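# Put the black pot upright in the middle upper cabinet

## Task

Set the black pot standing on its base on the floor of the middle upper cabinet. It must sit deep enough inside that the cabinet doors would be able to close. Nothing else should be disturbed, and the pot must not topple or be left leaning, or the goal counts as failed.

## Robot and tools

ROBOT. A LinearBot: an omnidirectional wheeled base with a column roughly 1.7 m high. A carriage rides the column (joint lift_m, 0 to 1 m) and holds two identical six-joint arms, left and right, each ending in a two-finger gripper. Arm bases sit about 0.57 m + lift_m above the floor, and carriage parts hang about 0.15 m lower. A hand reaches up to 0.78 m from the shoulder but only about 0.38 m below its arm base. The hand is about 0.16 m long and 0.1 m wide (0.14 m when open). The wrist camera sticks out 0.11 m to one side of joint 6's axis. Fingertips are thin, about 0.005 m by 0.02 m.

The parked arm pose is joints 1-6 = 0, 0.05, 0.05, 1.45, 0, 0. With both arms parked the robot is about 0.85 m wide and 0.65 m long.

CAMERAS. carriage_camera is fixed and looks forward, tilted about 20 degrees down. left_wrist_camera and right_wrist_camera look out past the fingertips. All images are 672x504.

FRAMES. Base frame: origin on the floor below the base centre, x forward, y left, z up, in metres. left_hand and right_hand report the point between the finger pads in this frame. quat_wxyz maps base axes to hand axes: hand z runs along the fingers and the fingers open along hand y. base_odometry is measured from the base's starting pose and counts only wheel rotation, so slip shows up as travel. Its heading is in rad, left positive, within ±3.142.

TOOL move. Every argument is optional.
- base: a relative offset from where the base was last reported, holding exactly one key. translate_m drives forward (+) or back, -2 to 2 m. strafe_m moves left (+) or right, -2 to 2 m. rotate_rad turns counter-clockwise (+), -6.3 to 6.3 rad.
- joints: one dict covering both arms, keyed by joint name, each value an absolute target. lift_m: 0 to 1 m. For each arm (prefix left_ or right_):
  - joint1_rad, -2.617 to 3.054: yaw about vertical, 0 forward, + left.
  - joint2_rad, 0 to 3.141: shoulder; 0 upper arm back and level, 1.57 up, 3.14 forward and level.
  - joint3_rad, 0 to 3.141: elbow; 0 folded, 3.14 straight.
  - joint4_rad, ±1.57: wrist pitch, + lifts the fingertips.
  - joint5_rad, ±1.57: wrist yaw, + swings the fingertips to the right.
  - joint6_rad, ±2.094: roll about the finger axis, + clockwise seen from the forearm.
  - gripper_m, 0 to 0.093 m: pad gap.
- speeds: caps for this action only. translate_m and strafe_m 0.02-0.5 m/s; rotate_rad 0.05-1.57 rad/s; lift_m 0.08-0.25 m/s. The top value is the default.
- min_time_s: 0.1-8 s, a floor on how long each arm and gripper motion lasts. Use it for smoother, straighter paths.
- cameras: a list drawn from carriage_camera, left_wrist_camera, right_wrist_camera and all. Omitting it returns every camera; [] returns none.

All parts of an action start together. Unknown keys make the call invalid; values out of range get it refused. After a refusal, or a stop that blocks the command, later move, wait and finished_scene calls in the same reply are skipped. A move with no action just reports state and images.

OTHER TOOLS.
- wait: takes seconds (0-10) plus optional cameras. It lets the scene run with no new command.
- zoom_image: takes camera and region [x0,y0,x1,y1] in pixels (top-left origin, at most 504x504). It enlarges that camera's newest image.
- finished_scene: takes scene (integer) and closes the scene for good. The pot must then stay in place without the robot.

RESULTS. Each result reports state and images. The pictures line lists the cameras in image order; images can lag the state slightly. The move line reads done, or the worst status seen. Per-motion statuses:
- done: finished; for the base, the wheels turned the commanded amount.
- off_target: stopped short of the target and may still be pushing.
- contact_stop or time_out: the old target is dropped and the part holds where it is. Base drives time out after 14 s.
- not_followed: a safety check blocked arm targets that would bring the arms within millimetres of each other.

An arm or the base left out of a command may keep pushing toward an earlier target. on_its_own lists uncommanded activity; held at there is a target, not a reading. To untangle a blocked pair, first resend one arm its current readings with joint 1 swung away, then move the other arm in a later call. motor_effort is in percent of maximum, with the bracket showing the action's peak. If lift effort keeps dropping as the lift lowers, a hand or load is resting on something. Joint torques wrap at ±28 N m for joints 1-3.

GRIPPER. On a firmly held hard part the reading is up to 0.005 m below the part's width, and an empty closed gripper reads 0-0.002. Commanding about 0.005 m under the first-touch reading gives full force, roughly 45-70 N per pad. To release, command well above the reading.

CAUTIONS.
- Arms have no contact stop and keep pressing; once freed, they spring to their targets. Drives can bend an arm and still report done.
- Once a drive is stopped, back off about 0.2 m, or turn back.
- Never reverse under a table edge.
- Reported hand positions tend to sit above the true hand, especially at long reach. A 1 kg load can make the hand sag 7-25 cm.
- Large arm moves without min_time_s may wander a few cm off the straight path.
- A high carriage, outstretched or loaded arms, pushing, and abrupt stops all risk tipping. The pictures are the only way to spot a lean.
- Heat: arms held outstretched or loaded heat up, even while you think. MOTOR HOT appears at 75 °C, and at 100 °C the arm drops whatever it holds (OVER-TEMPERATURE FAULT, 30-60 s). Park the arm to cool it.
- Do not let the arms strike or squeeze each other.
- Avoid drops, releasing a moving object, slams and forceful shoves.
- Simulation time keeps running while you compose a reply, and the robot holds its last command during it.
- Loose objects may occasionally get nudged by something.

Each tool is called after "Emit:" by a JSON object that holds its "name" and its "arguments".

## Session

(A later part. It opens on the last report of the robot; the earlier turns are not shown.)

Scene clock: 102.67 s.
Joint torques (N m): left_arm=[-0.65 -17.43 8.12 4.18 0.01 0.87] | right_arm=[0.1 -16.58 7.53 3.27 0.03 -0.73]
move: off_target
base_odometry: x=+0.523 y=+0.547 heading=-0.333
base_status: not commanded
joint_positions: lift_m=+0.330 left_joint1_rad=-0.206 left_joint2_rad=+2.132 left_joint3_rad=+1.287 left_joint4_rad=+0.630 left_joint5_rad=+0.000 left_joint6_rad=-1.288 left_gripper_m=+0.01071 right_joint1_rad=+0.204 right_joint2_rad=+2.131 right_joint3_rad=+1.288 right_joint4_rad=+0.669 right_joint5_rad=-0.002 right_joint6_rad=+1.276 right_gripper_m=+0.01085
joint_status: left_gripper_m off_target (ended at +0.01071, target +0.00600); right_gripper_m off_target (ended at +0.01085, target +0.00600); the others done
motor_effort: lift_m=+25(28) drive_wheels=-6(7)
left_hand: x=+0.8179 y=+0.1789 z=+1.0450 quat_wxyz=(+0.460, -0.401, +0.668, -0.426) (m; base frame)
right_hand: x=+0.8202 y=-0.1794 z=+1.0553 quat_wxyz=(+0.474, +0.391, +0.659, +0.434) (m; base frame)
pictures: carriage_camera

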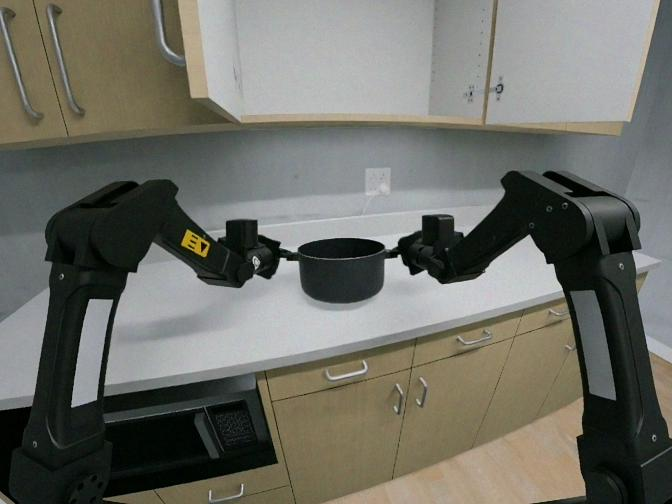

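Emit:
{"name": "move", "arguments": {"joints": {"lift_m": 0.4, "left_joint4_rad": 0.93, "right_joint4_rad": 0.91}, "speeds": {"lift_m": 0.08}, "cameras": ["carriage_camera"]}}

Emit:
{"name": "zoom_image", "arguments": {"camera": "carriage_camera", "region": [216, 180, 466, 330]}}

Scene clock: 104.83 s.
Joint torques (N m): left_arm=[-0.65 -18.07 8.53 4.48 0.03 0.79] | right_arm=[0.14 -16.98 7.73 3.47 0 -0.73]
move: off_target
base_odometry: x=+0.522 y=+0.547 heading=-0.333
base_status: not commanded
joint_positions: lift_m=+0.400 left_joint1_rad=-0.206 left_joint2_rad=+2.138 left_joint3_rad=+1.283 left_joint4_rad=+0.748 left_joint5_rad=+0.001 left_joint6_rad=-1.281 left_gripper_m=+0.01071 right_joint1_rad=+0.204 right_joint2_rad=+2.137 right_joint3_rad=+1.284 right_joint4_rad=+0.778 right_joint5_rad=-0.002 right_joint6_rad=+1.277 right_gripper_m=+0.01072
joint_status: left_joint4_rad off_target (ended at +0.748, target +0.930); right_joint4_rad off_target (ended at +0.778, target +0.910); the others done
motor_effort: lift_m=+25(29) drive_wheels=+1(6)
left_hand: x=+0.8220 y=+0.1779 z=+1.1384 quat_wxyz=(+0.492, -0.380, +0.639, -0.453) (m; base frame)
right_hand: x=+0.8230 y=-0.1788 z=+1.1467 quat_wxyz=(+0.502, +0.374, +0.630, +0.460) (m; base frame)
pictures: carriage_camera

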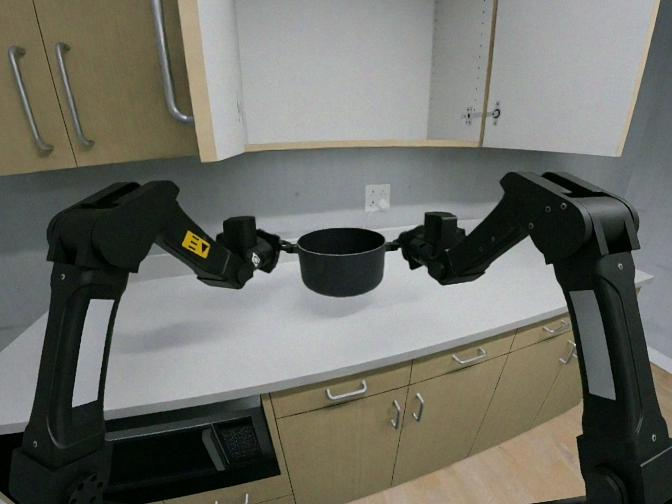

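Scaled by 2.016 from the camera's 672x504 image, which has a finer 960x720 frame.

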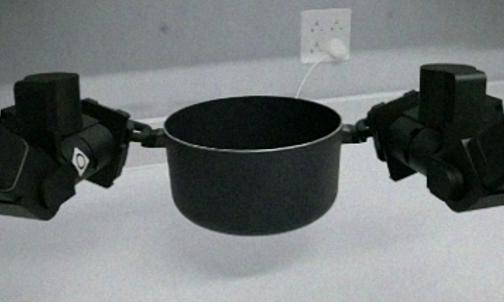

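Emit:
{"name": "move", "arguments": {"base": {"translate_m": -0.2}, "joints": {"left_joint2_rad": 2.125, "right_joint2_rad": 2.125, "left_joint3_rad": 1.6, "right_joint3_rad": 1.6, "left_joint4_rad": 0.67, "right_joint4_rad": 0.65}, "speeds": {"translate_m": 0.15}, "min_time_s": 2.5, "cameras": ["carriage_camera"]}}

Scene clock: 111.57 s.
Joint torques (N m): left_arm=[-1.13 -18.24 13.23 4.37 0.05 0.78] | right_arm=[0.84 -16.96 12.34 3.3 0.01 -0.74]
move: off_target
base_odometry: x=+0.334 y=+0.613 heading=-0.333
base_status: done
joint_positions: lift_m=+0.400 left_joint1_rad=-0.201 left_joint2_rad=+2.161 left_joint3_rad=+1.527 left_joint4_rad=+0.500 left_joint5_rad=-0.002 left_joint6_rad=-1.281 left_gripper_m=+0.01071 right_joint1_rad=+0.195 right_joint2_rad=+2.158 right_joint3_rad=+1.522 right_joint4_rad=+0.535 right_joint5_rad=-0.002 right_joint6_rad=+1.277 right_gripper_m=+0.01072
joint_status: left_joint3_rad off_target (ended at +1.528, target +1.600); left_joint4_rad off_target (ended at +0.500, target +0.670); right_joint3_rad off_target (ended at +1.522, target +1.600); right_joint4_rad off_target (ended at +0.535, target +0.650); the others done
motor_effort: lift_m=+25(25) drive_wheels=-3(14)
left_hand: x=+0.8534 y=+0.1753 z=+1.1771 quat_wxyz=(+0.486, -0.388, +0.645, -0.444) (m; base frame)
right_hand: x=+0.8540 y=-0.1782 z=+1.1855 quat_wxyz=(+0.497, +0.381, +0.636, +0.451) (m; base frame)
pictures: carriage_camera

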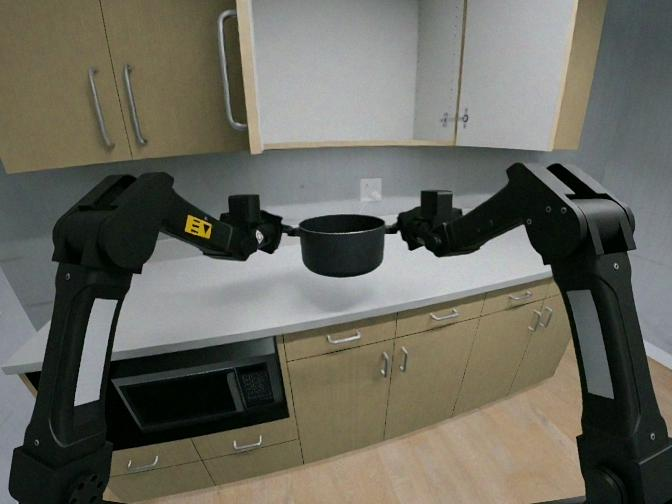

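Emit:
{"name": "move", "arguments": {"base": {"rotate_rad": 0.268}, "joints": {"left_joint2_rad": 2.165, "right_joint2_rad": 2.165, "left_joint3_rad": 2.28, "right_joint3_rad": 2.28, "left_joint4_rad": 0.16, "right_joint4_rad": 0.10, "lift_m": 0.5}, "speeds": {"rotate_rad": 0.15, "lift_m": 0.08}, "min_time_s": 3.5, "cameras": ["carriage_camera"]}}

Scene clock: 116.83 s.
Joint torques (N m): left_arm=[-2.48 -26.18 18.55 5.7 0.05 0.62] | right_arm=[1.4 -23.86 17.05 4.37 0.07 -1.05]
move: off_target
base_odometry: x=+0.333 y=+0.613 heading=-0.065
base_status: done
joint_positions: lift_m=+0.500 left_joint1_rad=-0.188 left_joint2_rad=+2.266 left_joint3_rad=+2.154 left_joint4_rad=-0.132 left_joint5_rad=-0.004 left_joint6_rad=-1.267 left_gripper_m=+0.01070 right_joint1_rad=+0.187 right_joint2_rad=+2.254 right_joint3_rad=+2.144 right_joint4_rad=-0.117 right_joint5_rad=-0.004 right_joint6_rad=+1.305 right_gripper_m=+0.01146
joint_status: left_joint3_rad off_target (ended at +2.154, target +2.280); left_joint4_rad off_target (ended at -0.132, target +0.160); right_joint3_rad off_target (ended at +2.145, target +2.280); right_joint4_rad off_target (ended at -0.117, target +0.100); the others done
motor_effort: lift_m=+25(29) drive_wheels=-7(10)
left_hand: x=+0.8888 y=+0.1777 z=+1.3628 quat_wxyz=(+0.461, -0.406, +0.675, -0.408) (m; base frame)
right_hand: x=+0.8872 y=-0.1770 z=+1.3695 quat_wxyz=(+0.456, +0.414, +0.664, +0.424) (m; base frame)
pictures: carriage_camera

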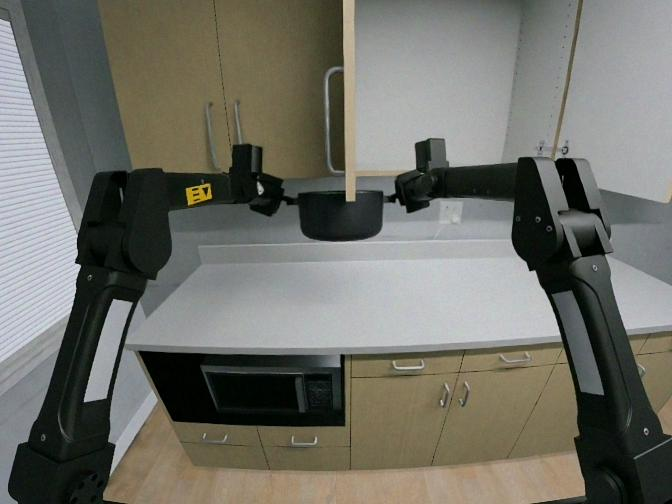

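Emit:
{"name": "move", "arguments": {"joints": {"lift_m": 0.42}, "speeds": {"lift_m": 0.08}, "cameras": ["carriage_camera"]}}

Emit:
{"name": "zoom_image", "arguments": {"camera": "carriage_camera", "region": [216, 130, 466, 280]}}

Scene clock: 119.60 s.
Joint torques (N m): left_arm=[-2.44 -25.96 13.24 4.69 0.07 0.67] | right_arm=[1.61 -23.92 12.36 3.42 0.05 -0.74]
move: done
base_odometry: x=+0.333 y=+0.613 heading=-0.065
base_status: not commanded
joint_positions: lift_m=+0.420 left_joint1_rad=-0.188 left_joint2_rad=+2.266 left_joint3_rad=+2.210 left_joint4_rad=-0.040 left_joint5_rad=-0.005 left_joint6_rad=-1.273 left_gripper_m=+0.01071 right_joint1_rad=+0.186 right_joint2_rad=+2.255 right_joint3_rad=+2.206 right_joint4_rad=-0.027 right_joint5_rad=-0.005 right_joint6_rad=+1.279 right_gripper_m=+0.01081
joint_status: all done
on_its_own: left_joint4_rad moved +0.093 toward your old target +0.160; right_joint3_rad moved +0.061 toward your old target +2.280; right_joint4_rad moved +0.090 toward your old target +0.100
motor_effort: lift_m=+23(23) drive_wheels=-6(8)
left_hand: x=+0.8928 y=+0.1772 z=+1.3331 quat_wxyz=(+0.502, -0.384, +0.633, -0.447) (m; base frame)
right_hand: x=+0.8905 y=-0.1771 z=+1.3415 quat_wxyz=(+0.504, +0.380, +0.628, +0.456) (m; base frame)
pictures: carriage_camera

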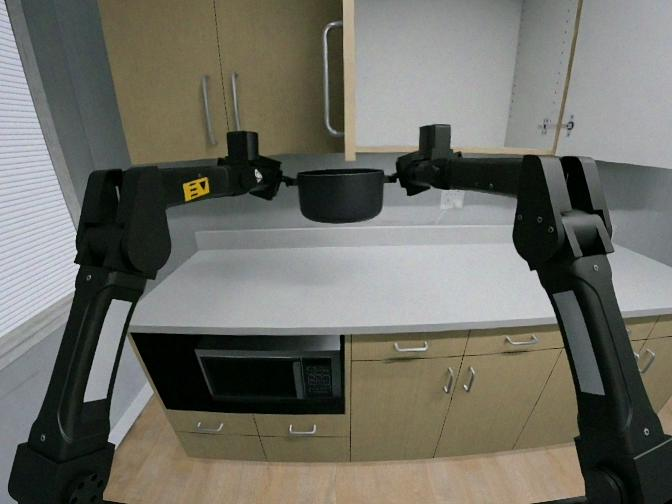

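Scaled by 2.016 from the camera's 672x504 image, which has a finer 960x720 frame.

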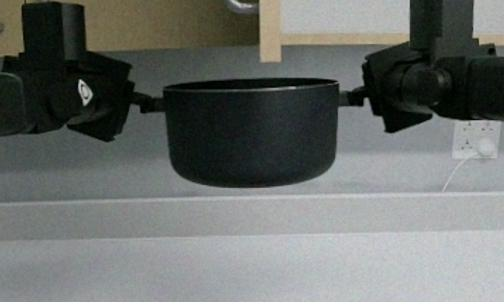

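Emit:
{"name": "move", "arguments": {"joints": {"lift_m": 0.29}, "speeds": {"lift_m": 0.12}, "cameras": []}}

Emit:
{"name": "move", "arguments": {"base": {"strafe_m": -0.427}, "speeds": {"strafe_m": 0.15}, "cameras": ["carriage_camera"]}}

Scene clock: 122.87 s.
Joint torques (N m): left_arm=[-2.43 -25.91 12.57 4.64 0.08 0.71] | right_arm=[1.58 -23.45 11.92 3.45 0.03 -0.71]
move: done
MOTOR HOT: joint 2 (shoulder) of the left arm reports 79 °C; the controller stops that arm at 100 °C. To cool a motor, set the load down, stop pushing, or move to a pose that needs little force.
base_odometry: x=+0.333 y=+0.613 heading=-0.065
base_status: not commanded
joint_positions: lift_m=+0.290 left_joint1_rad=-0.188 left_joint2_rad=+2.265 left_joint3_rad=+2.217 left_joint4_rad=-0.038 left_joint5_rad=-0.005 left_joint6_rad=-1.273 left_gripper_m=+0.01071 right_joint1_rad=+0.186 right_joint2_rad=+2.251 right_joint3_rad=+2.212 right_joint4_rad=-0.029 right_joint5_rad=-0.004 right_joint6_rad=+1.276 right_gripper_m=+0.01078
joint_status: all done
motor_effort: lift_m=+23(23) drive_wheels=-6(8)
left_hand: x=+0.8925 y=+0.1772 z=+1.2072 quat_wxyz=(+0.505, -0.382, +0.630, -0.449) (m; base frame)
right_hand: x=+0.8893 y=-0.1774 z=+1.2167 quat_wxyz=(+0.507, +0.378, +0.626, +0.457) (m; base frame)
pictures: none
No camera images: "cameras" was empty.

Scene clock: 126.60 s.
Joint torques (N m): left_arm=[-2.35 -25.95 12.72 4.65 0.08 0.69] | right_arm=[1.68 -23.31 11.96 3.42 0.06 -0.72]
move: done
MOTOR HOT: still on. Joint 2 (shoulder) of the left arm reports 86 °C.
base_odometry: x=+0.306 y=+0.187 heading=-0.064
base_status: done
joint_positions: lift_m=+0.290 left_joint1_rad=-0.188 left_joint2_rad=+2.265 left_joint3_rad=+2.217 left_joint4_rad=-0.037 left_joint5_rad=-0.005 left_joint6_rad=-1.273 left_gripper_m=+0.01071 right_joint1_rad=+0.185 right_joint2_rad=+2.251 right_joint3_rad=+2.212 right_joint4_rad=-0.028 right_joint5_rad=-0.004 right_joint6_rad=+1.276 right_gripper_m=+0.01078
joint_status: not commanded
motor_effort: lift_m=+23(23) drive_wheels=-7(13)
left_hand: x=+0.8924 y=+0.1770 z=+1.2074 quat_wxyz=(+0.505, -0.382, +0.630, -0.450) (m; base frame)
right_hand: x=+0.8895 y=-0.1782 z=+1.2169 quat_wxyz=(+0.508, +0.378, +0.625, +0.457) (m; base frame)
pictures: carriage_camera

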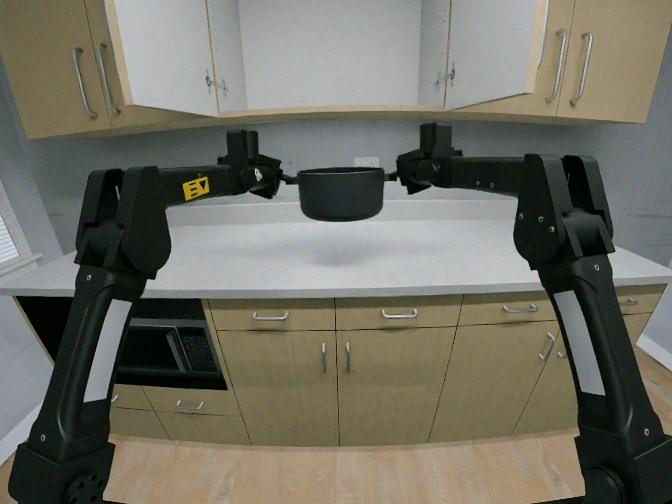

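Emit:
{"name": "move", "arguments": {"joints": {"left_joint2_rad": 1.55, "right_joint2_rad": 1.55, "left_joint3_rad": 1.42, "right_joint3_rad": 1.42, "left_joint4_rad": 0.4, "right_joint4_rad": 0.35}, "min_time_s": 1.5, "cameras": ["carriage_camera"]}}

Scene clock: 132.30 s.
Joint torques (N m): left_arm=[1.39 -19.9 9.43 4.64 -0.02 0.72] | right_arm=[-1.44 -17.44 8.66 3.64 0.14 -0.73]
move: off_target
MOTOR HOT: still on. Joint 2 (shoulder) of the left arm reports 94 °C.
base_odometry: x=+0.306 y=+0.187 heading=-0.064
base_status: not commanded
joint_positions: lift_m=+0.290 left_joint1_rad=-0.227 left_joint2_rad=+1.649 left_joint3_rad=+1.393 left_joint4_rad=+0.199 left_joint5_rad=+0.005 left_joint6_rad=-1.276 left_gripper_m=+0.01071 right_joint1_rad=+0.224 right_joint2_rad=+1.633 right_joint3_rad=+1.396 right_joint4_rad=+0.201 right_joint5_rad=-0.013 right_joint6_rad=+1.276 right_gripper_m=+0.01064
joint_status: left_joint4_rad off_target (ended at +0.199, target +0.400); right_joint4_rad off_target (ended at +0.201, target +0.350); the others done
motor_effort: lift_m=+23(23) drive_wheels=-6(8)
left_hand: x=+0.7470 y=+0.1814 z=+1.2227 quat_wxyz=(+0.500, -0.362, +0.630, -0.470) (m; base frame)
right_hand: x=+0.7432 y=-0.1825 z=+1.2329 quat_wxyz=(+0.505, +0.357, +0.625, +0.477) (m; base frame)
pictures: carriage_camera

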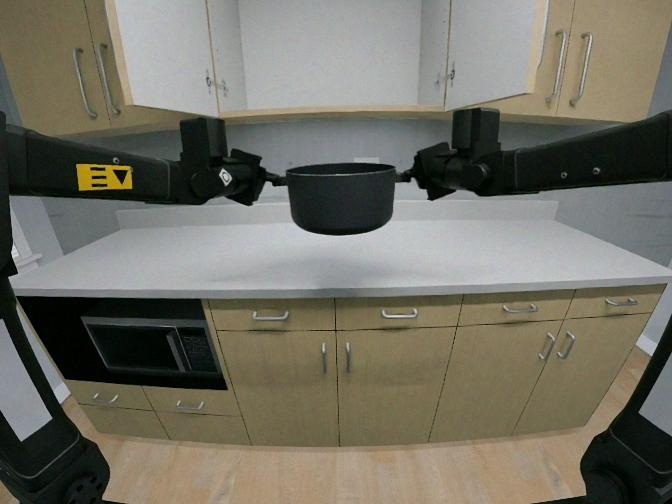

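Emit:
{"name": "move", "arguments": {"base": {"translate_m": 0.36}, "joints": {"left_joint2_rad": 0.95, "right_joint2_rad": 0.95, "left_joint3_rad": 0.82, "right_joint3_rad": 0.82}, "speeds": {"translate_m": 0.25}, "min_time_s": 1.3, "cameras": ["carriage_camera"]}}

Scene clock: 136.33 s.
Joint torques (N m): left_arm=[4.05 -10.47 9.66 4.61 -1.59 0.51] | right_arm=[-3.81 -8.35 8.69 3.53 2.07 -0.53]
move: done
MOTOR HOT: still on. Joint 2 (shoulder) of the left arm reports 91 °C.
base_odometry: x=+0.665 y=+0.163 heading=-0.065
base_status: done
joint_positions: lift_m=+0.290 left_joint1_rad=-0.255 left_joint2_rad=+1.019 left_joint3_rad=+0.790 left_joint4_rad=+0.206 left_joint5_rad=+0.168 left_joint6_rad=-1.257 left_gripper_m=+0.01042 right_joint1_rad=+0.252 right_joint2_rad=+1.004 right_joint3_rad=+0.796 right_joint4_rad=+0.210 right_joint5_rad=-0.179 right_joint6_rad=+1.260 right_gripper_m=+0.01060
joint_status: all done
motor_effort: lift_m=+23(23) drive_wheels=-5(10)
left_hand: x=+0.5804 y=+0.1805 z=+1.1998 quat_wxyz=(+0.466, -0.291, +0.653, -0.521) (m; base frame)
right_hand: x=+0.5768 y=-0.1807 z=+1.2089 quat_wxyz=(+0.470, +0.284, +0.647, +0.529) (m; base frame)
pictures: carriage_camera

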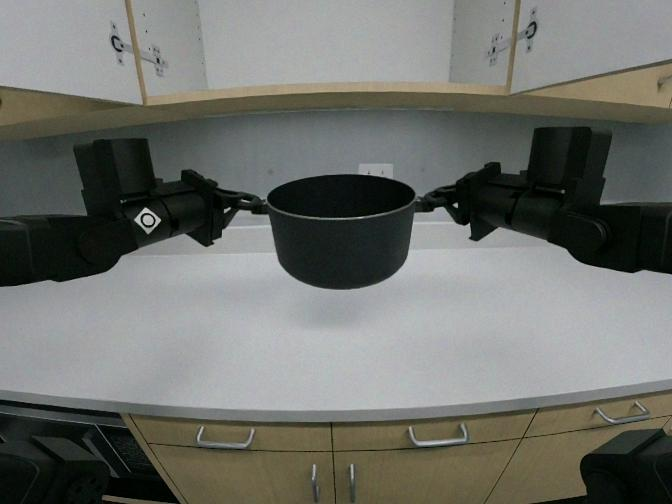

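Emit:
{"name": "zoom_image", "arguments": {"camera": "carriage_camera", "region": [216, 40, 466, 160]}}

Emit:
{"name": "move", "arguments": {"joints": {"left_joint1_rad": -0.3, "right_joint1_rad": 0.3, "left_joint5_rad": 0.05, "right_joint5_rad": -0.05}, "min_time_s": 1, "cameras": []}}

Scaled by 2.016 from the camera's 672x504 image, which has a finer 960x720 frame.

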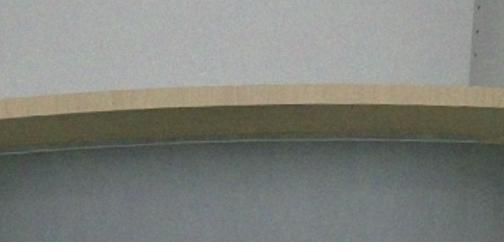

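Scene clock: 140.77 s.
Joint torques (N m): left_arm=[-0.49 -9.17 9.69 4.59 -0.3 0.49] | right_arm=[-0.03 -6.87 8.64 3.54 0.6 -0.53]
move: off_target
MOTOR HOT: still on. Joint 2 (shoulder) of the left arm reports 84 °C.
base_odometry: x=+0.665 y=+0.163 heading=-0.065
base_status: not commanded
joint_positions: lift_m=+0.290 left_joint1_rad=-0.296 left_joint2_rad=+1.007 left_joint3_rad=+0.790 left_joint4_rad=+0.206 left_joint5_rad=+0.084 left_joint6_rad=-1.254 left_gripper_m=+0.01041 right_joint1_rad=+0.299 right_joint2_rad=+0.992 right_joint3_rad=+0.796 right_joint4_rad=+0.210 right_joint5_rad=-0.104 right_joint6_rad=+1.260 right_gripper_m=+0.01060
joint_status: left_joint5_rad off_target (ended at +0.084, target +0.050); right_joint5_rad off_target (ended at -0.104, target -0.050); the others done
motor_effort: lift_m=+23(23) drive_wheels=-6(6)
left_hand: x=+0.5785 y=+0.1799 z=+1.2040 quat_wxyz=(+0.481, -0.301, +0.644, -0.513) (m; base frame)
right_hand: x=+0.5735 y=-0.1767 z=+1.2129 quat_wxyz=(+0.480, +0.291, +0.639, +0.526) (m; base frame)
pictures: none
No camera images: "cameras" was empty.

Emit:
{"name": "wait", "arguments": {"seconds": 10, "cameras": ["carriage_camera"]}}

Scene clock: 155.00 s.
Joint torques (N m): left_arm=[-0.42 -9.1 9.65 4.58 -0.3 0.49] | right_arm=[0.01 -6.99 8.62 3.52 0.59 -0.53]
MOTOR HOT: still on. Joint 4 (wrist pitch) of the left arm reports 79 °C.
base_odometry: x=+0.665 y=+0.163 heading=-0.065
base_status: not commanded
joint_positions: lift_m=+0.290 left_joint1_rad=-0.296 left_joint2_rad=+1.007 left_joint3_rad=+0.790 left_joint4_rad=+0.206 left_joint5_rad=+0.084 left_joint6_rad=-1.254 left_gripper_m=+0.01041 right_joint1_rad=+0.299 right_joint2_rad=+0.992 right_joint3_rad=+0.796 right_joint4_rad=+0.210 right_joint5_rad=-0.104 right_joint6_rad=+1.260 right_gripper_m=+0.01060
joint_status: left_joint5_rad off_target (ended at +0.084, target +0.050); right_joint5_rad off_target (ended at -0.104, target -0.050); the others done
motor_effort: lift_m=+23(23) drive_wheels=-6(6)
left_hand: x=+0.5785 y=+0.1799 z=+1.2040 quat_wxyz=(+0.481, -0.301, +0.644, -0.513) (m; base frame)
right_hand: x=+0.5736 y=-0.1767 z=+1.2129 quat_wxyz=(+0.480, +0.291, +0.639, +0.525) (m; base frame)
wait: 10.00 s; at rest from the start
pictures: carriage_camera

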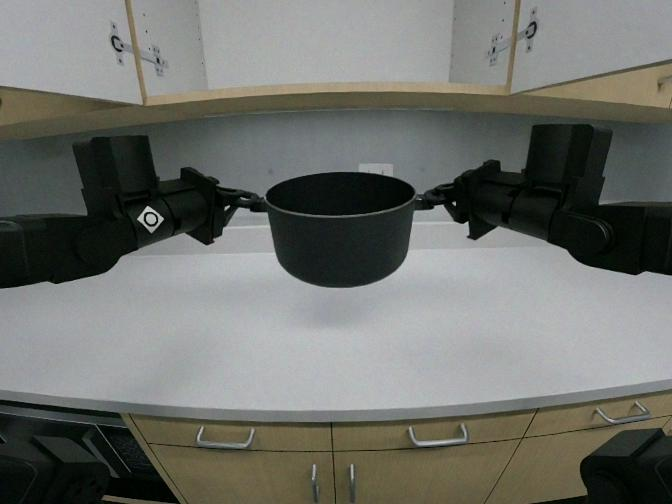

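Emit:
{"name": "move", "arguments": {"base": {"strafe_m": 0.017}, "joints": {"lift_m": 0.46}, "speeds": {"strafe_m": 0.05, "lift_m": 0.1}, "cameras": ["carriage_camera"]}}

Scene clock: 161.07 s.
Joint torques (N m): left_arm=[-0.18 -8.29 10.28 4.58 -0.25 0.47] | right_arm=[-0.25 -6.46 9.05 3.48 0.56 -0.53]
move: done
MOTOR HOT: still on. Joint 4 (wrist pitch) of the left arm reports 81 °C.
base_odometry: x=+0.667 y=+0.180 heading=-0.065
base_status: done
joint_positions: lift_m=+0.460 left_joint1_rad=-0.299 left_joint2_rad=+0.999 left_joint3_rad=+0.784 left_joint4_rad=+0.208 left_joint5_rad=+0.080 left_joint6_rad=-1.253 left_gripper_m=+0.01041 right_joint1_rad=+0.302 right_joint2_rad=+0.987 right_joint3_rad=+0.790 right_joint4_rad=+0.214 right_joint5_rad=-0.100 right_joint6_rad=+1.260 right_gripper_m=+0.01060
joint_status: all done
motor_effort: lift_m=+24(29) drive_wheels=-5(8)
left_hand: x=+0.5768 y=+0.1801 z=+1.3737 quat_wxyz=(+0.483, -0.301, +0.643, -0.513) (m; base frame)
right_hand: x=+0.5722 y=-0.1767 z=+1.3829 quat_wxyz=(+0.481, +0.291, +0.638, +0.526) (m; base frame)
pictures: carriage_camera

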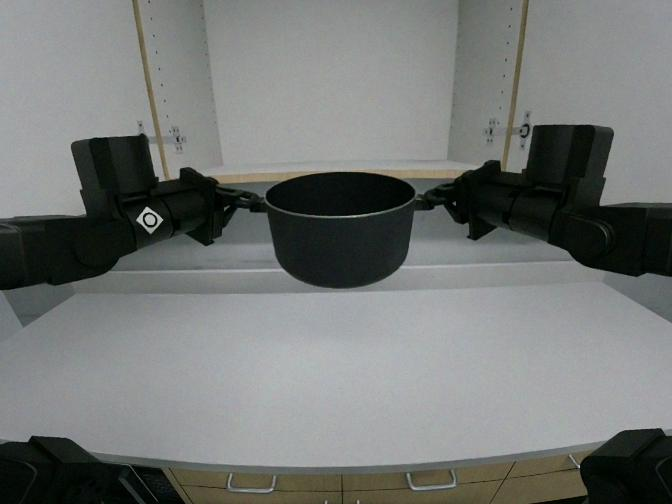

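Emit:
{"name": "move", "arguments": {"joints": {"lift_m": 0.67}, "speeds": {"lift_m": 0.15}, "cameras": ["carriage_camera"]}}

Scene clock: 165.23 s.
Joint torques (N m): left_arm=[-0.2 -8.03 10.56 4.53 -0.27 0.46] | right_arm=[-0.28 -6.19 9.29 3.45 0.57 -0.54]
move: done
MOTOR HOT: still on. Joint 4 (wrist pitch) of the left arm reports 83 °C.
base_odometry: x=+0.667 y=+0.180 heading=-0.065
base_status: not commanded
joint_positions: lift_m=+0.670 left_joint1_rad=-0.299 left_joint2_rad=+0.997 left_joint3_rad=+0.781 left_joint4_rad=+0.212 left_joint5_rad=+0.080 left_joint6_rad=-1.252 left_gripper_m=+0.01041 right_joint1_rad=+0.302 right_joint2_rad=+0.985 right_joint3_rad=+0.787 right_joint4_rad=+0.217 right_joint5_rad=-0.100 right_joint6_rad=+1.259 right_gripper_m=+0.01060
joint_status: all done
motor_effort: lift_m=+25(30) drive_wheels=+0(6)
left_hand: x=+0.5762 y=+0.1801 z=+1.5840 quat_wxyz=(+0.484, -0.300, +0.642, -0.514) (m; base frame)
right_hand: x=+0.5718 y=-0.1766 z=+1.5928 quat_wxyz=(+0.482, +0.290, +0.637, +0.527) (m; base frame)
pictures: carriage_camera

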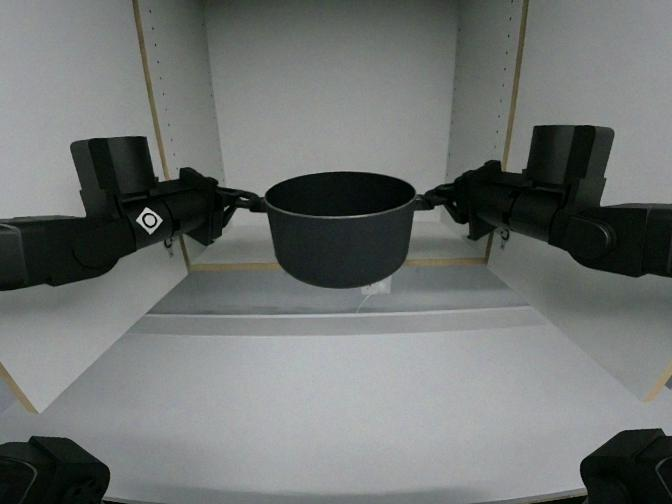

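Emit:
{"name": "move", "arguments": {"joints": {"left_joint1_rad": -0.189, "left_joint2_rad": 2.02, "left_joint3_rad": 2.13, "left_joint4_rad": 0.21, "left_joint5_rad": 0.0, "right_joint1_rad": 0.189, "right_joint2_rad": 2.02, "right_joint3_rad": 2.13, "right_joint4_rad": 0.15, "right_joint5_rad": 0.0}, "min_time_s": 2.5, "cameras": ["carriage_camera"]}}

Scene clock: 171.17 s.
Joint torques (N m): left_arm=[-0.47 -18.28 13.87 4.58 -0.33 0.52] | right_arm=[0.17 -16.35 12.62 3.29 0.6 -0.52]
move: off_target
MOTOR HOT: still on. Joint 4 (wrist pitch) of the left arm reports 85 °C.
base_odometry: x=+0.667 y=+0.180 heading=-0.065
base_status: not commanded
joint_positions: lift_m=+0.670 left_joint1_rad=-0.186 left_joint2_rad=+2.063 left_joint3_rad=+2.053 left_joint4_rad=+0.016 left_joint5_rad=+0.038 left_joint6_rad=-1.257 left_gripper_m=+0.01041 right_joint1_rad=+0.185 right_joint2_rad=+2.054 right_joint3_rad=+2.051 right_joint4_rad=+0.033 right_joint5_rad=-0.054 right_joint6_rad=+1.259 right_gripper_m=+0.01060
joint_status: left_joint3_rad off_target (ended at +2.053, target +2.130); left_joint4_rad off_target (ended at +0.016, target +0.210); left_joint5_rad off_target (ended at +0.038, target +0.000); right_joint3_rad off_target (ended at +2.051, target +2.130); right_joint4_rad off_target (ended at +0.032, target +0.150); right_joint5_rad off_target (ended at -0.053, target +0.000); the others done
motor_effort: lift_m=+25(25) drive_wheels=+1(2)
left_hand: x=+0.8467 y=+0.1795 z=+1.6489 quat_wxyz=(+0.523, -0.348, +0.613, -0.478) (m; base frame)
right_hand: x=+0.8434 y=-0.1779 z=+1.6580 quat_wxyz=(+0.526, +0.340, +0.608, +0.488) (m; base frame)
pictures: carriage_camera

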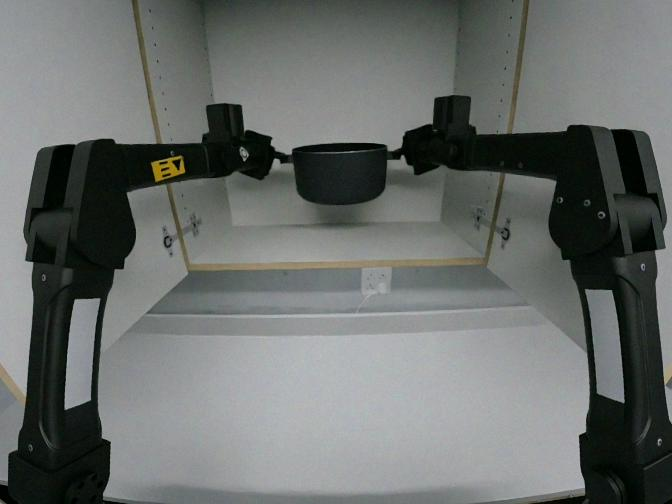

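Emit:
{"name": "move", "arguments": {"base": {"translate_m": 0.02}, "joints": {"lift_m": 0.605}, "speeds": {"lift_m": 0.08, "translate_m": 0.04}, "cameras": ["carriage_camera"]}}

Scene clock: 173.10 s.
Joint torques (N m): left_arm=[-0.49 -19.4 13.04 4.76 -0.33 0.55] | right_arm=[0.29 -17.57 11.96 3.44 0.61 -0.53]
move: done
MOTOR HOT: still on. Joint 4 (wrist pitch) of the left arm reports 85 °C.
base_odometry: x=+0.686 y=+0.179 heading=-0.065
base_status: done
joint_positions: lift_m=+0.605 left_joint1_rad=-0.185 left_joint2_rad=+2.074 left_joint3_rad=+2.063 left_joint4_rad=+0.000 left_joint5_rad=+0.040 left_joint6_rad=-1.260 left_gripper_m=+0.01040 right_joint1_rad=+0.184 right_joint2_rad=+2.065 right_joint3_rad=+2.061 right_joint4_rad=+0.018 right_joint5_rad=-0.054 right_joint6_rad=+1.259 right_gripper_m=+0.01060
joint_status: all done
motor_effort: lift_m=+23(23) drive_wheels=+1(9)
left_hand: x=+0.8493 y=+0.1793 z=+1.5783 quat_wxyz=(+0.518, -0.352, +0.618, -0.475) (m; base frame)
right_hand: x=+0.8462 y=-0.1778 z=+1.5879 quat_wxyz=(+0.522, +0.343, +0.612, +0.485) (m; base frame)
pictures: carriage_camera

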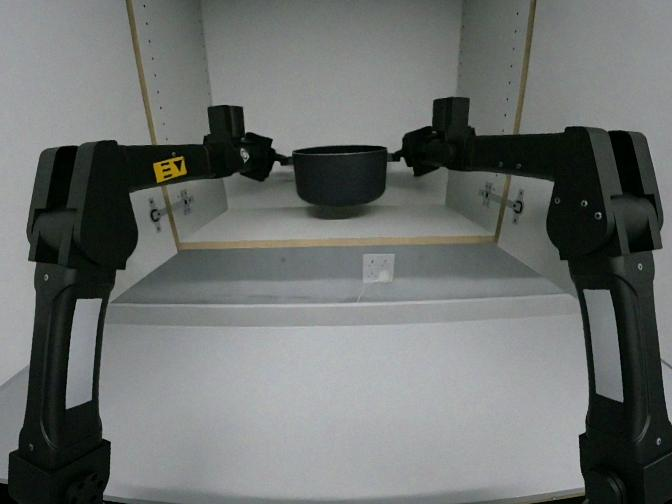

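Emit:
{"name": "move", "arguments": {"joints": {"lift_m": 0.575}, "speeds": {"lift_m": 0.08}, "cameras": ["carriage_camera"]}}

Scene clock: 174.43 s.
Joint torques (N m): left_arm=[-0.47 -19.66 12.81 4.74 -0.36 0.55] | right_arm=[0.24 -17.72 11.84 3.41 0.61 -0.52]
move: done
MOTOR HOT: still on. Joint 4 (wrist pitch) of the left arm reports 85 °C.
base_odometry: x=+0.686 y=+0.179 heading=-0.065
base_status: not commanded
joint_positions: lift_m=+0.575 left_joint1_rad=-0.185 left_joint2_rad=+2.075 left_joint3_rad=+2.064 left_joint4_rad=+0.003 left_joint5_rad=+0.040 left_joint6_rad=-1.260 left_gripper_m=+0.01040 right_joint1_rad=+0.184 right_joint2_rad=+2.066 right_joint3_rad=+2.063 right_joint4_rad=+0.021 right_joint5_rad=-0.054 right_joint6_rad=+1.259 right_gripper_m=+0.01060
joint_status: all done
motor_effort: lift_m=+22(23) drive_wheels=+2(7)
left_hand: x=+0.8496 y=+0.1792 z=+1.5489 quat_wxyz=(+0.519, -0.351, +0.617, -0.476) (m; base frame)
right_hand: x=+0.8465 y=-0.1778 z=+1.5586 quat_wxyz=(+0.523, +0.342, +0.611, +0.485) (m; base frame)
pictures: carriage_camera

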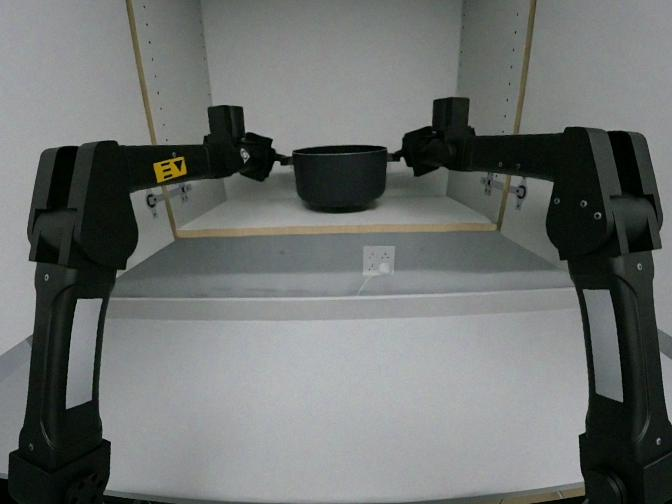

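Emit:
{"name": "move", "arguments": {"joints": {"lift_m": 0.560}, "speeds": {"lift_m": 0.08}, "cameras": ["carriage_camera"]}}

Emit:
{"name": "zoom_image", "arguments": {"camera": "carriage_camera", "region": [160, 90, 520, 260]}}

Scene clock: 175.87 s.
Joint torques (N m): left_arm=[-0.57 -19.97 12.82 4.74 -0.34 0.56] | right_arm=[0.27 -18.03 11.63 3.42 0.6 -0.53]
move: done
MOTOR HOT: still on. Joint 4 (wrist pitch) of the left arm reports 86 °C.
base_odometry: x=+0.686 y=+0.179 heading=-0.065
base_status: not commanded
joint_positions: lift_m=+0.560 left_joint1_rad=-0.184 left_joint2_rad=+2.079 left_joint3_rad=+2.065 left_joint4_rad=+0.001 left_joint5_rad=+0.040 left_joint6_rad=-1.261 left_gripper_m=+0.01040 right_joint1_rad=+0.184 right_joint2_rad=+2.069 right_joint3_rad=+2.064 right_joint4_rad=+0.020 right_joint5_rad=-0.054 right_joint6_rad=+1.259 right_gripper_m=+0.01060
joint_status: all done
motor_effort: lift_m=+23(23) drive_wheels=-7(8)
left_hand: x=+0.8506 y=+0.1795 z=+1.5319 quat_wxyz=(+0.518, -0.353, +0.618, -0.475) (m; base frame)
right_hand: x=+0.8473 y=-0.1776 z=+1.5417 quat_wxyz=(+0.522, +0.343, +0.613, +0.484) (m; base frame)
pictures: carriage_camera

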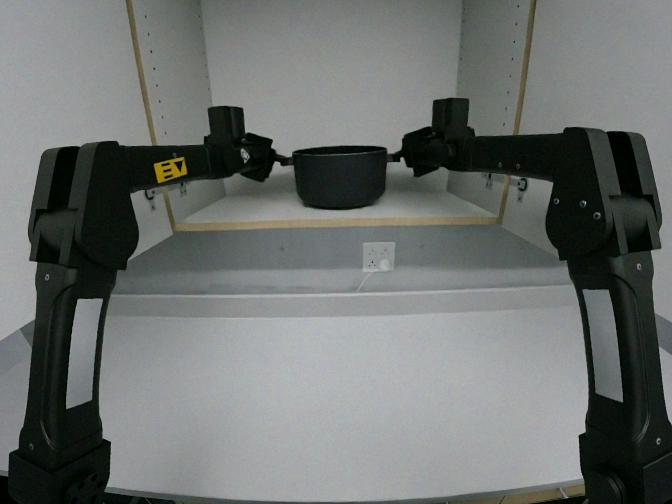

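Scaled by 1.400 from the camera's 672x504 image, which has a finer 960x720 frame.

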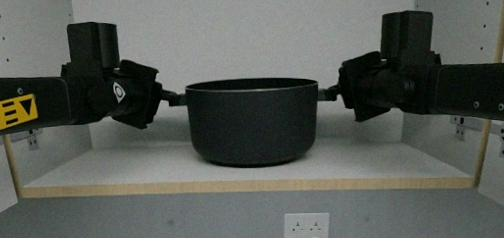

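Emit:
{"name": "move", "arguments": {"joints": {"lift_m": 0.548}, "speeds": {"lift_m": 0.08}, "cameras": ["carriage_camera"]}}

Emit:
{"name": "zoom_image", "arguments": {"camera": "carriage_camera", "region": [160, 90, 520, 260]}}

Scene clock: 177.10 s.
Joint torques (N m): left_arm=[-0.58 -20.04 12.72 4.58 -0.35 0.65] | right_arm=[0.24 -18.09 11.74 3.3 0.58 -0.53]
move: done
MOTOR HOT: still on. Joint 4 (wrist pitch) of the left arm reports 86 °C.
base_odometry: x=+0.686 y=+0.179 heading=-0.065
base_status: not commanded
joint_positions: lift_m=+0.548 left_joint1_rad=-0.184 left_joint2_rad=+2.079 left_joint3_rad=+2.066 left_joint4_rad=+0.017 left_joint5_rad=+0.040 left_joint6_rad=-1.270 left_gripper_m=+0.01040 right_joint1_rad=+0.184 right_joint2_rad=+2.069 right_joint3_rad=+2.064 right_joint4_rad=+0.031 right_joint5_rad=-0.051 right_joint6_rad=+1.259 right_gripper_m=+0.01059
joint_status: all done
motor_effort: lift_m=+23(23) drive_wheels=-7(8)
left_hand: x=+0.8506 y=+0.1795 z=+1.5240 quat_wxyz=(+0.520, -0.352, +0.612, -0.481) (m; base frame)
right_hand: x=+0.8474 y=-0.1781 z=+1.5326 quat_wxyz=(+0.526, +0.342, +0.609, +0.486) (m; base frame)
pictures: carriage_camera

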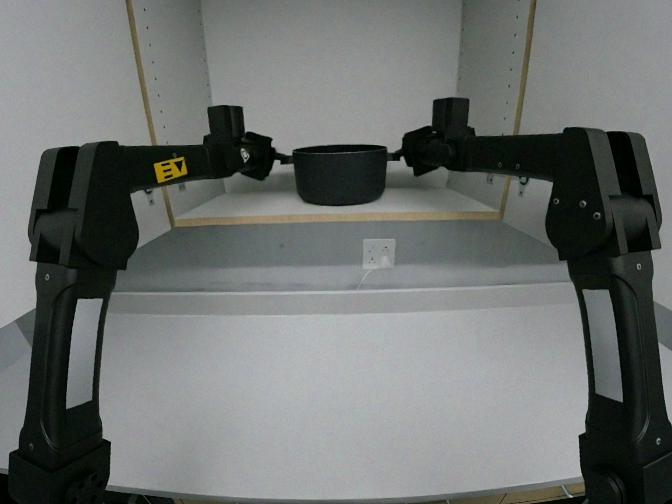

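Scaled by 1.400 from the camera's 672x504 image, which has a finer 960x720 frame.

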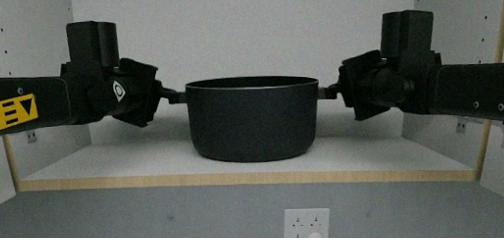

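Emit:
{"name": "move", "arguments": {"joints": {"lift_m": 0.538}, "speeds": {"lift_m": 0.08}, "cameras": ["carriage_camera"]}}

Emit:
{"name": "zoom_image", "arguments": {"camera": "carriage_camera", "region": [160, 90, 520, 260]}}

Scene clock: 178.27 s.
Joint torques (N m): left_arm=[-0.53 -19.97 11.7 4.29 -0.35 0.7] | right_arm=[0.28 -17.95 11.11 3.05 0.56 -0.56]
move: done
MOTOR HOT: still on. Joint 4 (wrist pitch) of the left arm reports 86 °C.
base_odometry: x=+0.686 y=+0.179 heading=-0.065
base_status: not commanded
joint_positions: lift_m=+0.538 left_joint1_rad=-0.184 left_joint2_rad=+2.079 left_joint3_rad=+2.076 left_joint4_rad=+0.042 left_joint5_rad=+0.040 left_joint6_rad=-1.274 left_gripper_m=+0.01041 right_joint1_rad=+0.184 right_joint2_rad=+2.069 right_joint3_rad=+2.071 right_joint4_rad=+0.054 right_joint5_rad=-0.050 right_joint6_rad=+1.259 right_gripper_m=+0.01056
joint_status: all done
motor_effort: lift_m=+21(22) drive_wheels=+2(7)
left_hand: x=+0.8498 y=+0.1797 z=+1.5254 quat_wxyz=(+0.528, -0.347, +0.600, -0.490) (m; base frame)
right_hand: x=+0.8466 y=-0.1783 z=+1.5321 quat_wxyz=(+0.534, +0.336, +0.599, +0.493) (m; base frame)
pictures: carriage_camera

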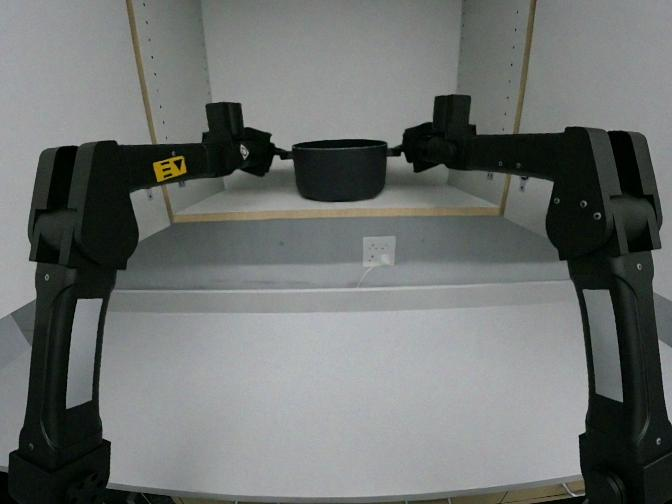

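Scaled by 1.400 from the camera's 672x504 image, which has a finer 960x720 frame.

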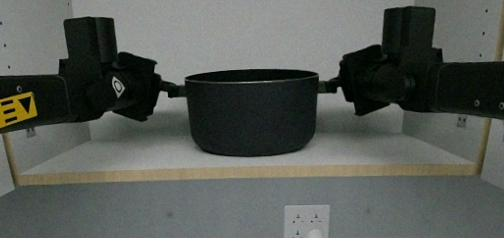

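Emit:
{"name": "move", "arguments": {"joints": {"lift_m": 0.530}, "speeds": {"lift_m": 0.08}, "cameras": ["carriage_camera"]}}

Emit:
{"name": "zoom_image", "arguments": {"camera": "carriage_camera", "region": [160, 90, 520, 260]}}

Scene clock: 180.40 s.
Joint torques (N m): left_arm=[-0.53 -19.92 10.93 4 -0.35 0.71] | right_arm=[0.27 -17.94 10.41 2.83 0.59 -0.52]
move: done
MOTOR HOT: still on. Joint 4 (wrist pitch) of the left arm reports 85 °C.
base_odometry: x=+0.686 y=+0.179 heading=-0.065
base_status: not commanded
joint_positions: lift_m=+0.530 left_joint1_rad=-0.184 left_joint2_rad=+2.079 left_joint3_rad=+2.084 left_joint4_rad=+0.065 left_joint5_rad=+0.040 left_joint6_rad=-1.276 left_gripper_m=+0.01040 right_joint1_rad=+0.184 right_joint2_rad=+2.069 right_joint3_rad=+2.080 right_joint4_rad=+0.071 right_joint5_rad=-0.050 right_joint6_rad=+1.259 right_gripper_m=+0.01056
joint_status: all done
motor_effort: lift_m=+21(22) drive_wheels=+2(7)
left_hand: x=+0.8489 y=+0.1798 z=+1.5272 quat_wxyz=(+0.536, -0.341, +0.590, -0.498) (m; base frame)
right_hand: x=+0.8457 y=-0.1785 z=+1.5327 quat_wxyz=(+0.541, +0.331, +0.591, +0.499) (m; base frame)
pictures: carriage_camera

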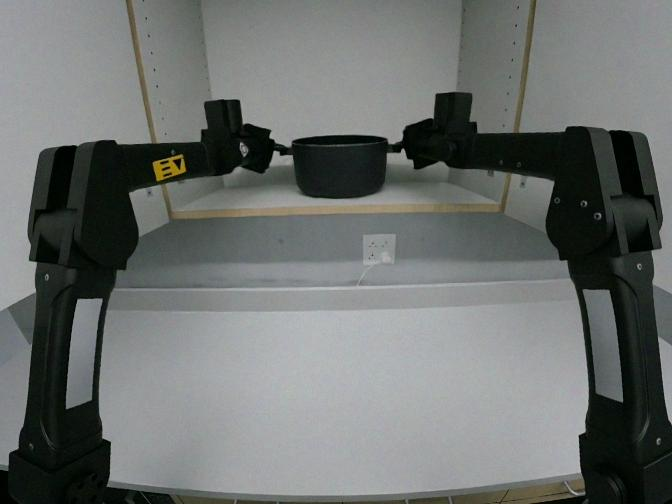

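Scaled by 1.400 from the camera's 672x504 image, which has a finer 960x720 frame.

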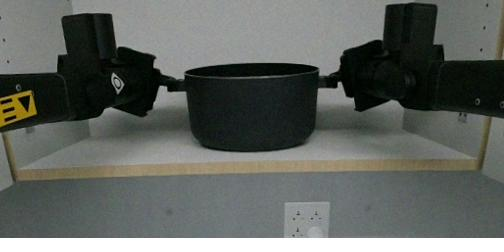

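Emit:
{"name": "move", "arguments": {"joints": {"left_joint4_rad": 0.09, "right_joint4_rad": 0.03}, "min_time_s": 1.2, "cameras": ["carriage_camera"]}}

Emit:
{"name": "zoom_image", "arguments": {"camera": "carriage_camera", "region": [160, 90, 520, 260]}}

Scene clock: 184.73 s.
Joint torques (N m): left_arm=[-0.5 -19.92 10.07 3.02 -0.35 0.72] | right_arm=[0.32 -17.89 9.36 1.95 0.57 -0.54]
move: off_target
MOTOR HOT: still on. Joint 4 (wrist pitch) of the left arm reports 82 °C.
base_odometry: x=+0.686 y=+0.179 heading=-0.065
base_status: not commanded
joint_positions: lift_m=+0.530 left_joint1_rad=-0.184 left_joint2_rad=+2.079 left_joint3_rad=+2.094 left_joint4_rad=+0.034 left_joint5_rad=+0.040 left_joint6_rad=-1.276 left_gripper_m=+0.01040 right_joint1_rad=+0.184 right_joint2_rad=+2.069 right_joint3_rad=+2.093 right_joint4_rad=+0.035 right_joint5_rad=-0.050 right_joint6_rad=+1.259 right_gripper_m=+0.01055
joint_status: left_joint4_rad off_target (ended at +0.034, target +0.090); the others done
motor_effort: lift_m=+21(21) drive_wheels=+3(3)
left_hand: x=+0.8486 y=+0.1799 z=+1.5243 quat_wxyz=(+0.530, -0.345, +0.597, -0.493) (m; base frame)
right_hand: x=+0.8452 y=-0.1786 z=+1.5301 quat_wxyz=(+0.535, +0.335, +0.598, +0.494) (m; base frame)
pictures: carriage_camera

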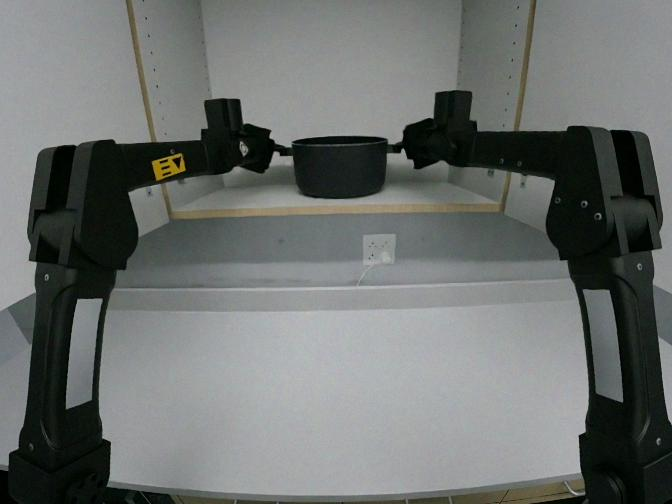

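Scaled by 1.400 from the camera's 672x504 image, which has a finer 960x720 frame.

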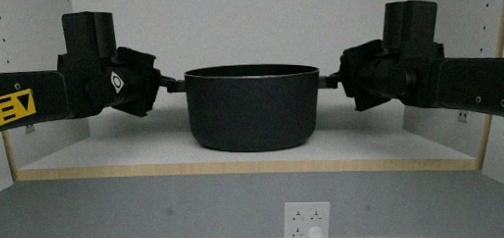

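Emit:
{"name": "move", "arguments": {"base": {"translate_m": 0.01}, "joints": {"lift_m": 0.543, "left_joint4_rad": 0.07, "right_joint4_rad": 0.01}, "speeds": {"lift_m": 0.08, "translate_m": 0.03}, "cameras": ["carriage_camera"]}}

Emit:
{"name": "zoom_image", "arguments": {"camera": "carriage_camera", "region": [160, 90, 520, 260]}}

Scene clock: 187.07 s.
Joint torques (N m): left_arm=[-0.54 -19.99 10.1 3.7 -0.36 0.82] | right_arm=[0.28 -17.96 9.36 2.55 0.55 -0.63]
move: off_target
MOTOR HOT: still on. Joint 4 (wrist pitch) of the left arm reports 81 °C.
base_odometry: x=+0.696 y=+0.178 heading=-0.064
base_status: done
joint_positions: lift_m=+0.543 left_joint1_rad=-0.184 left_joint2_rad=+2.079 left_joint3_rad=+2.094 left_joint4_rad=-0.043 left_joint5_rad=+0.040 left_joint6_rad=-1.285 left_gripper_m=+0.01040 right_joint1_rad=+0.184 right_joint2_rad=+2.069 right_joint3_rad=+2.093 right_joint4_rad=-0.041 right_joint5_rad=-0.049 right_joint6_rad=+1.268 right_gripper_m=+0.01055
joint_status: left_joint4_rad off_target (ended at -0.043, target +0.070); right_joint4_rad off_target (ended at -0.041, target +0.010); the others done
motor_effort: lift_m=+25(28) drive_wheels=+1(10)
left_hand: x=+0.8488 y=+0.1799 z=+1.5177 quat_wxyz=(+0.508, -0.363, +0.618, -0.478) (m; base frame)
right_hand: x=+0.8457 y=-0.1787 z=+1.5240 quat_wxyz=(+0.513, +0.353, +0.620, +0.478) (m; base frame)
pictures: carriage_camera

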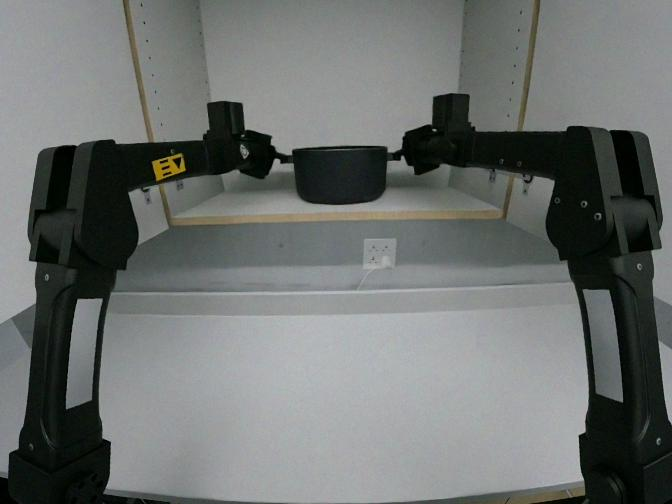

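Scaled by 1.400 from the camera's 672x504 image, which has a finer 960x720 frame.

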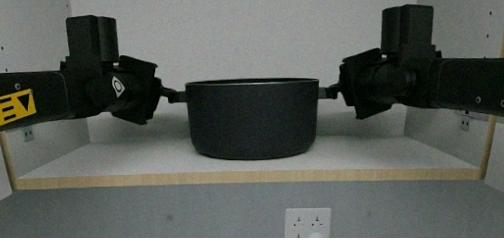

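Emit:
{"name": "move", "arguments": {"joints": {"left_joint4_rad": 0.03, "right_joint4_rad": -0.03}, "min_time_s": 0.8, "cameras": ["carriage_camera"]}}

Emit:
{"name": "zoom_image", "arguments": {"camera": "carriage_camera", "region": [240, 110, 440, 250]}}

Scene clock: 189.30 s.
Joint torques (N m): left_arm=[-0.58 -19.89 10.03 3.25 -0.37 0.81] | right_arm=[0.34 -17.94 9.55 2.15 0.56 -0.63]
move: off_target
MOTOR HOT: still on. Joint 4 (wrist pitch) of the left arm reports 81 °C.
base_odometry: x=+0.696 y=+0.178 heading=-0.064
base_status: not commanded
joint_positions: lift_m=+0.543 left_joint1_rad=-0.184 left_joint2_rad=+2.079 left_joint3_rad=+2.094 left_joint4_rad=-0.044 left_joint5_rad=+0.040 left_joint6_rad=-1.285 left_gripper_m=+0.01040 right_joint1_rad=+0.184 right_joint2_rad=+2.069 right_joint3_rad=+2.093 right_joint4_rad=-0.043 right_joint5_rad=-0.049 right_joint6_rad=+1.268 right_gripper_m=+0.01055
joint_status: left_joint4_rad off_target (ended at -0.044, target +0.030); the others done
motor_effort: lift_m=+25(25) drive_wheels=+1(2)
left_hand: x=+0.8488 y=+0.1799 z=+1.5176 quat_wxyz=(+0.508, -0.363, +0.619, -0.477) (m; base frame)
right_hand: x=+0.8457 y=-0.1787 z=+1.5234 quat_wxyz=(+0.512, +0.353, +0.620, +0.478) (m; base frame)
pictures: carriage_camera

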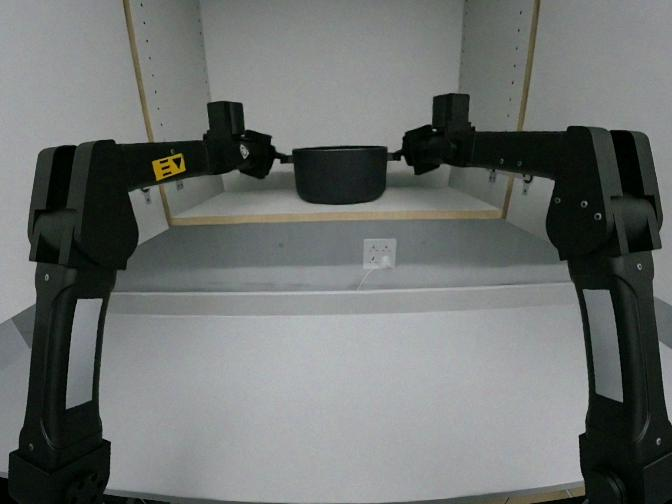

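Scaled by 2.520 from the camera's 672x504 image, which has a finer 960x720 frame.

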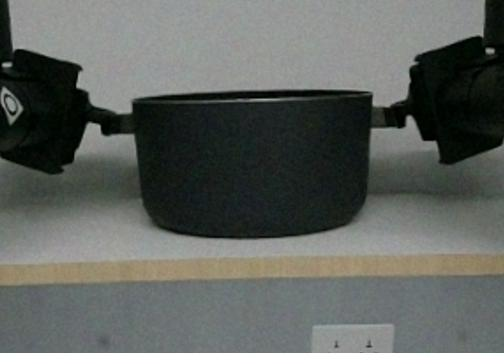

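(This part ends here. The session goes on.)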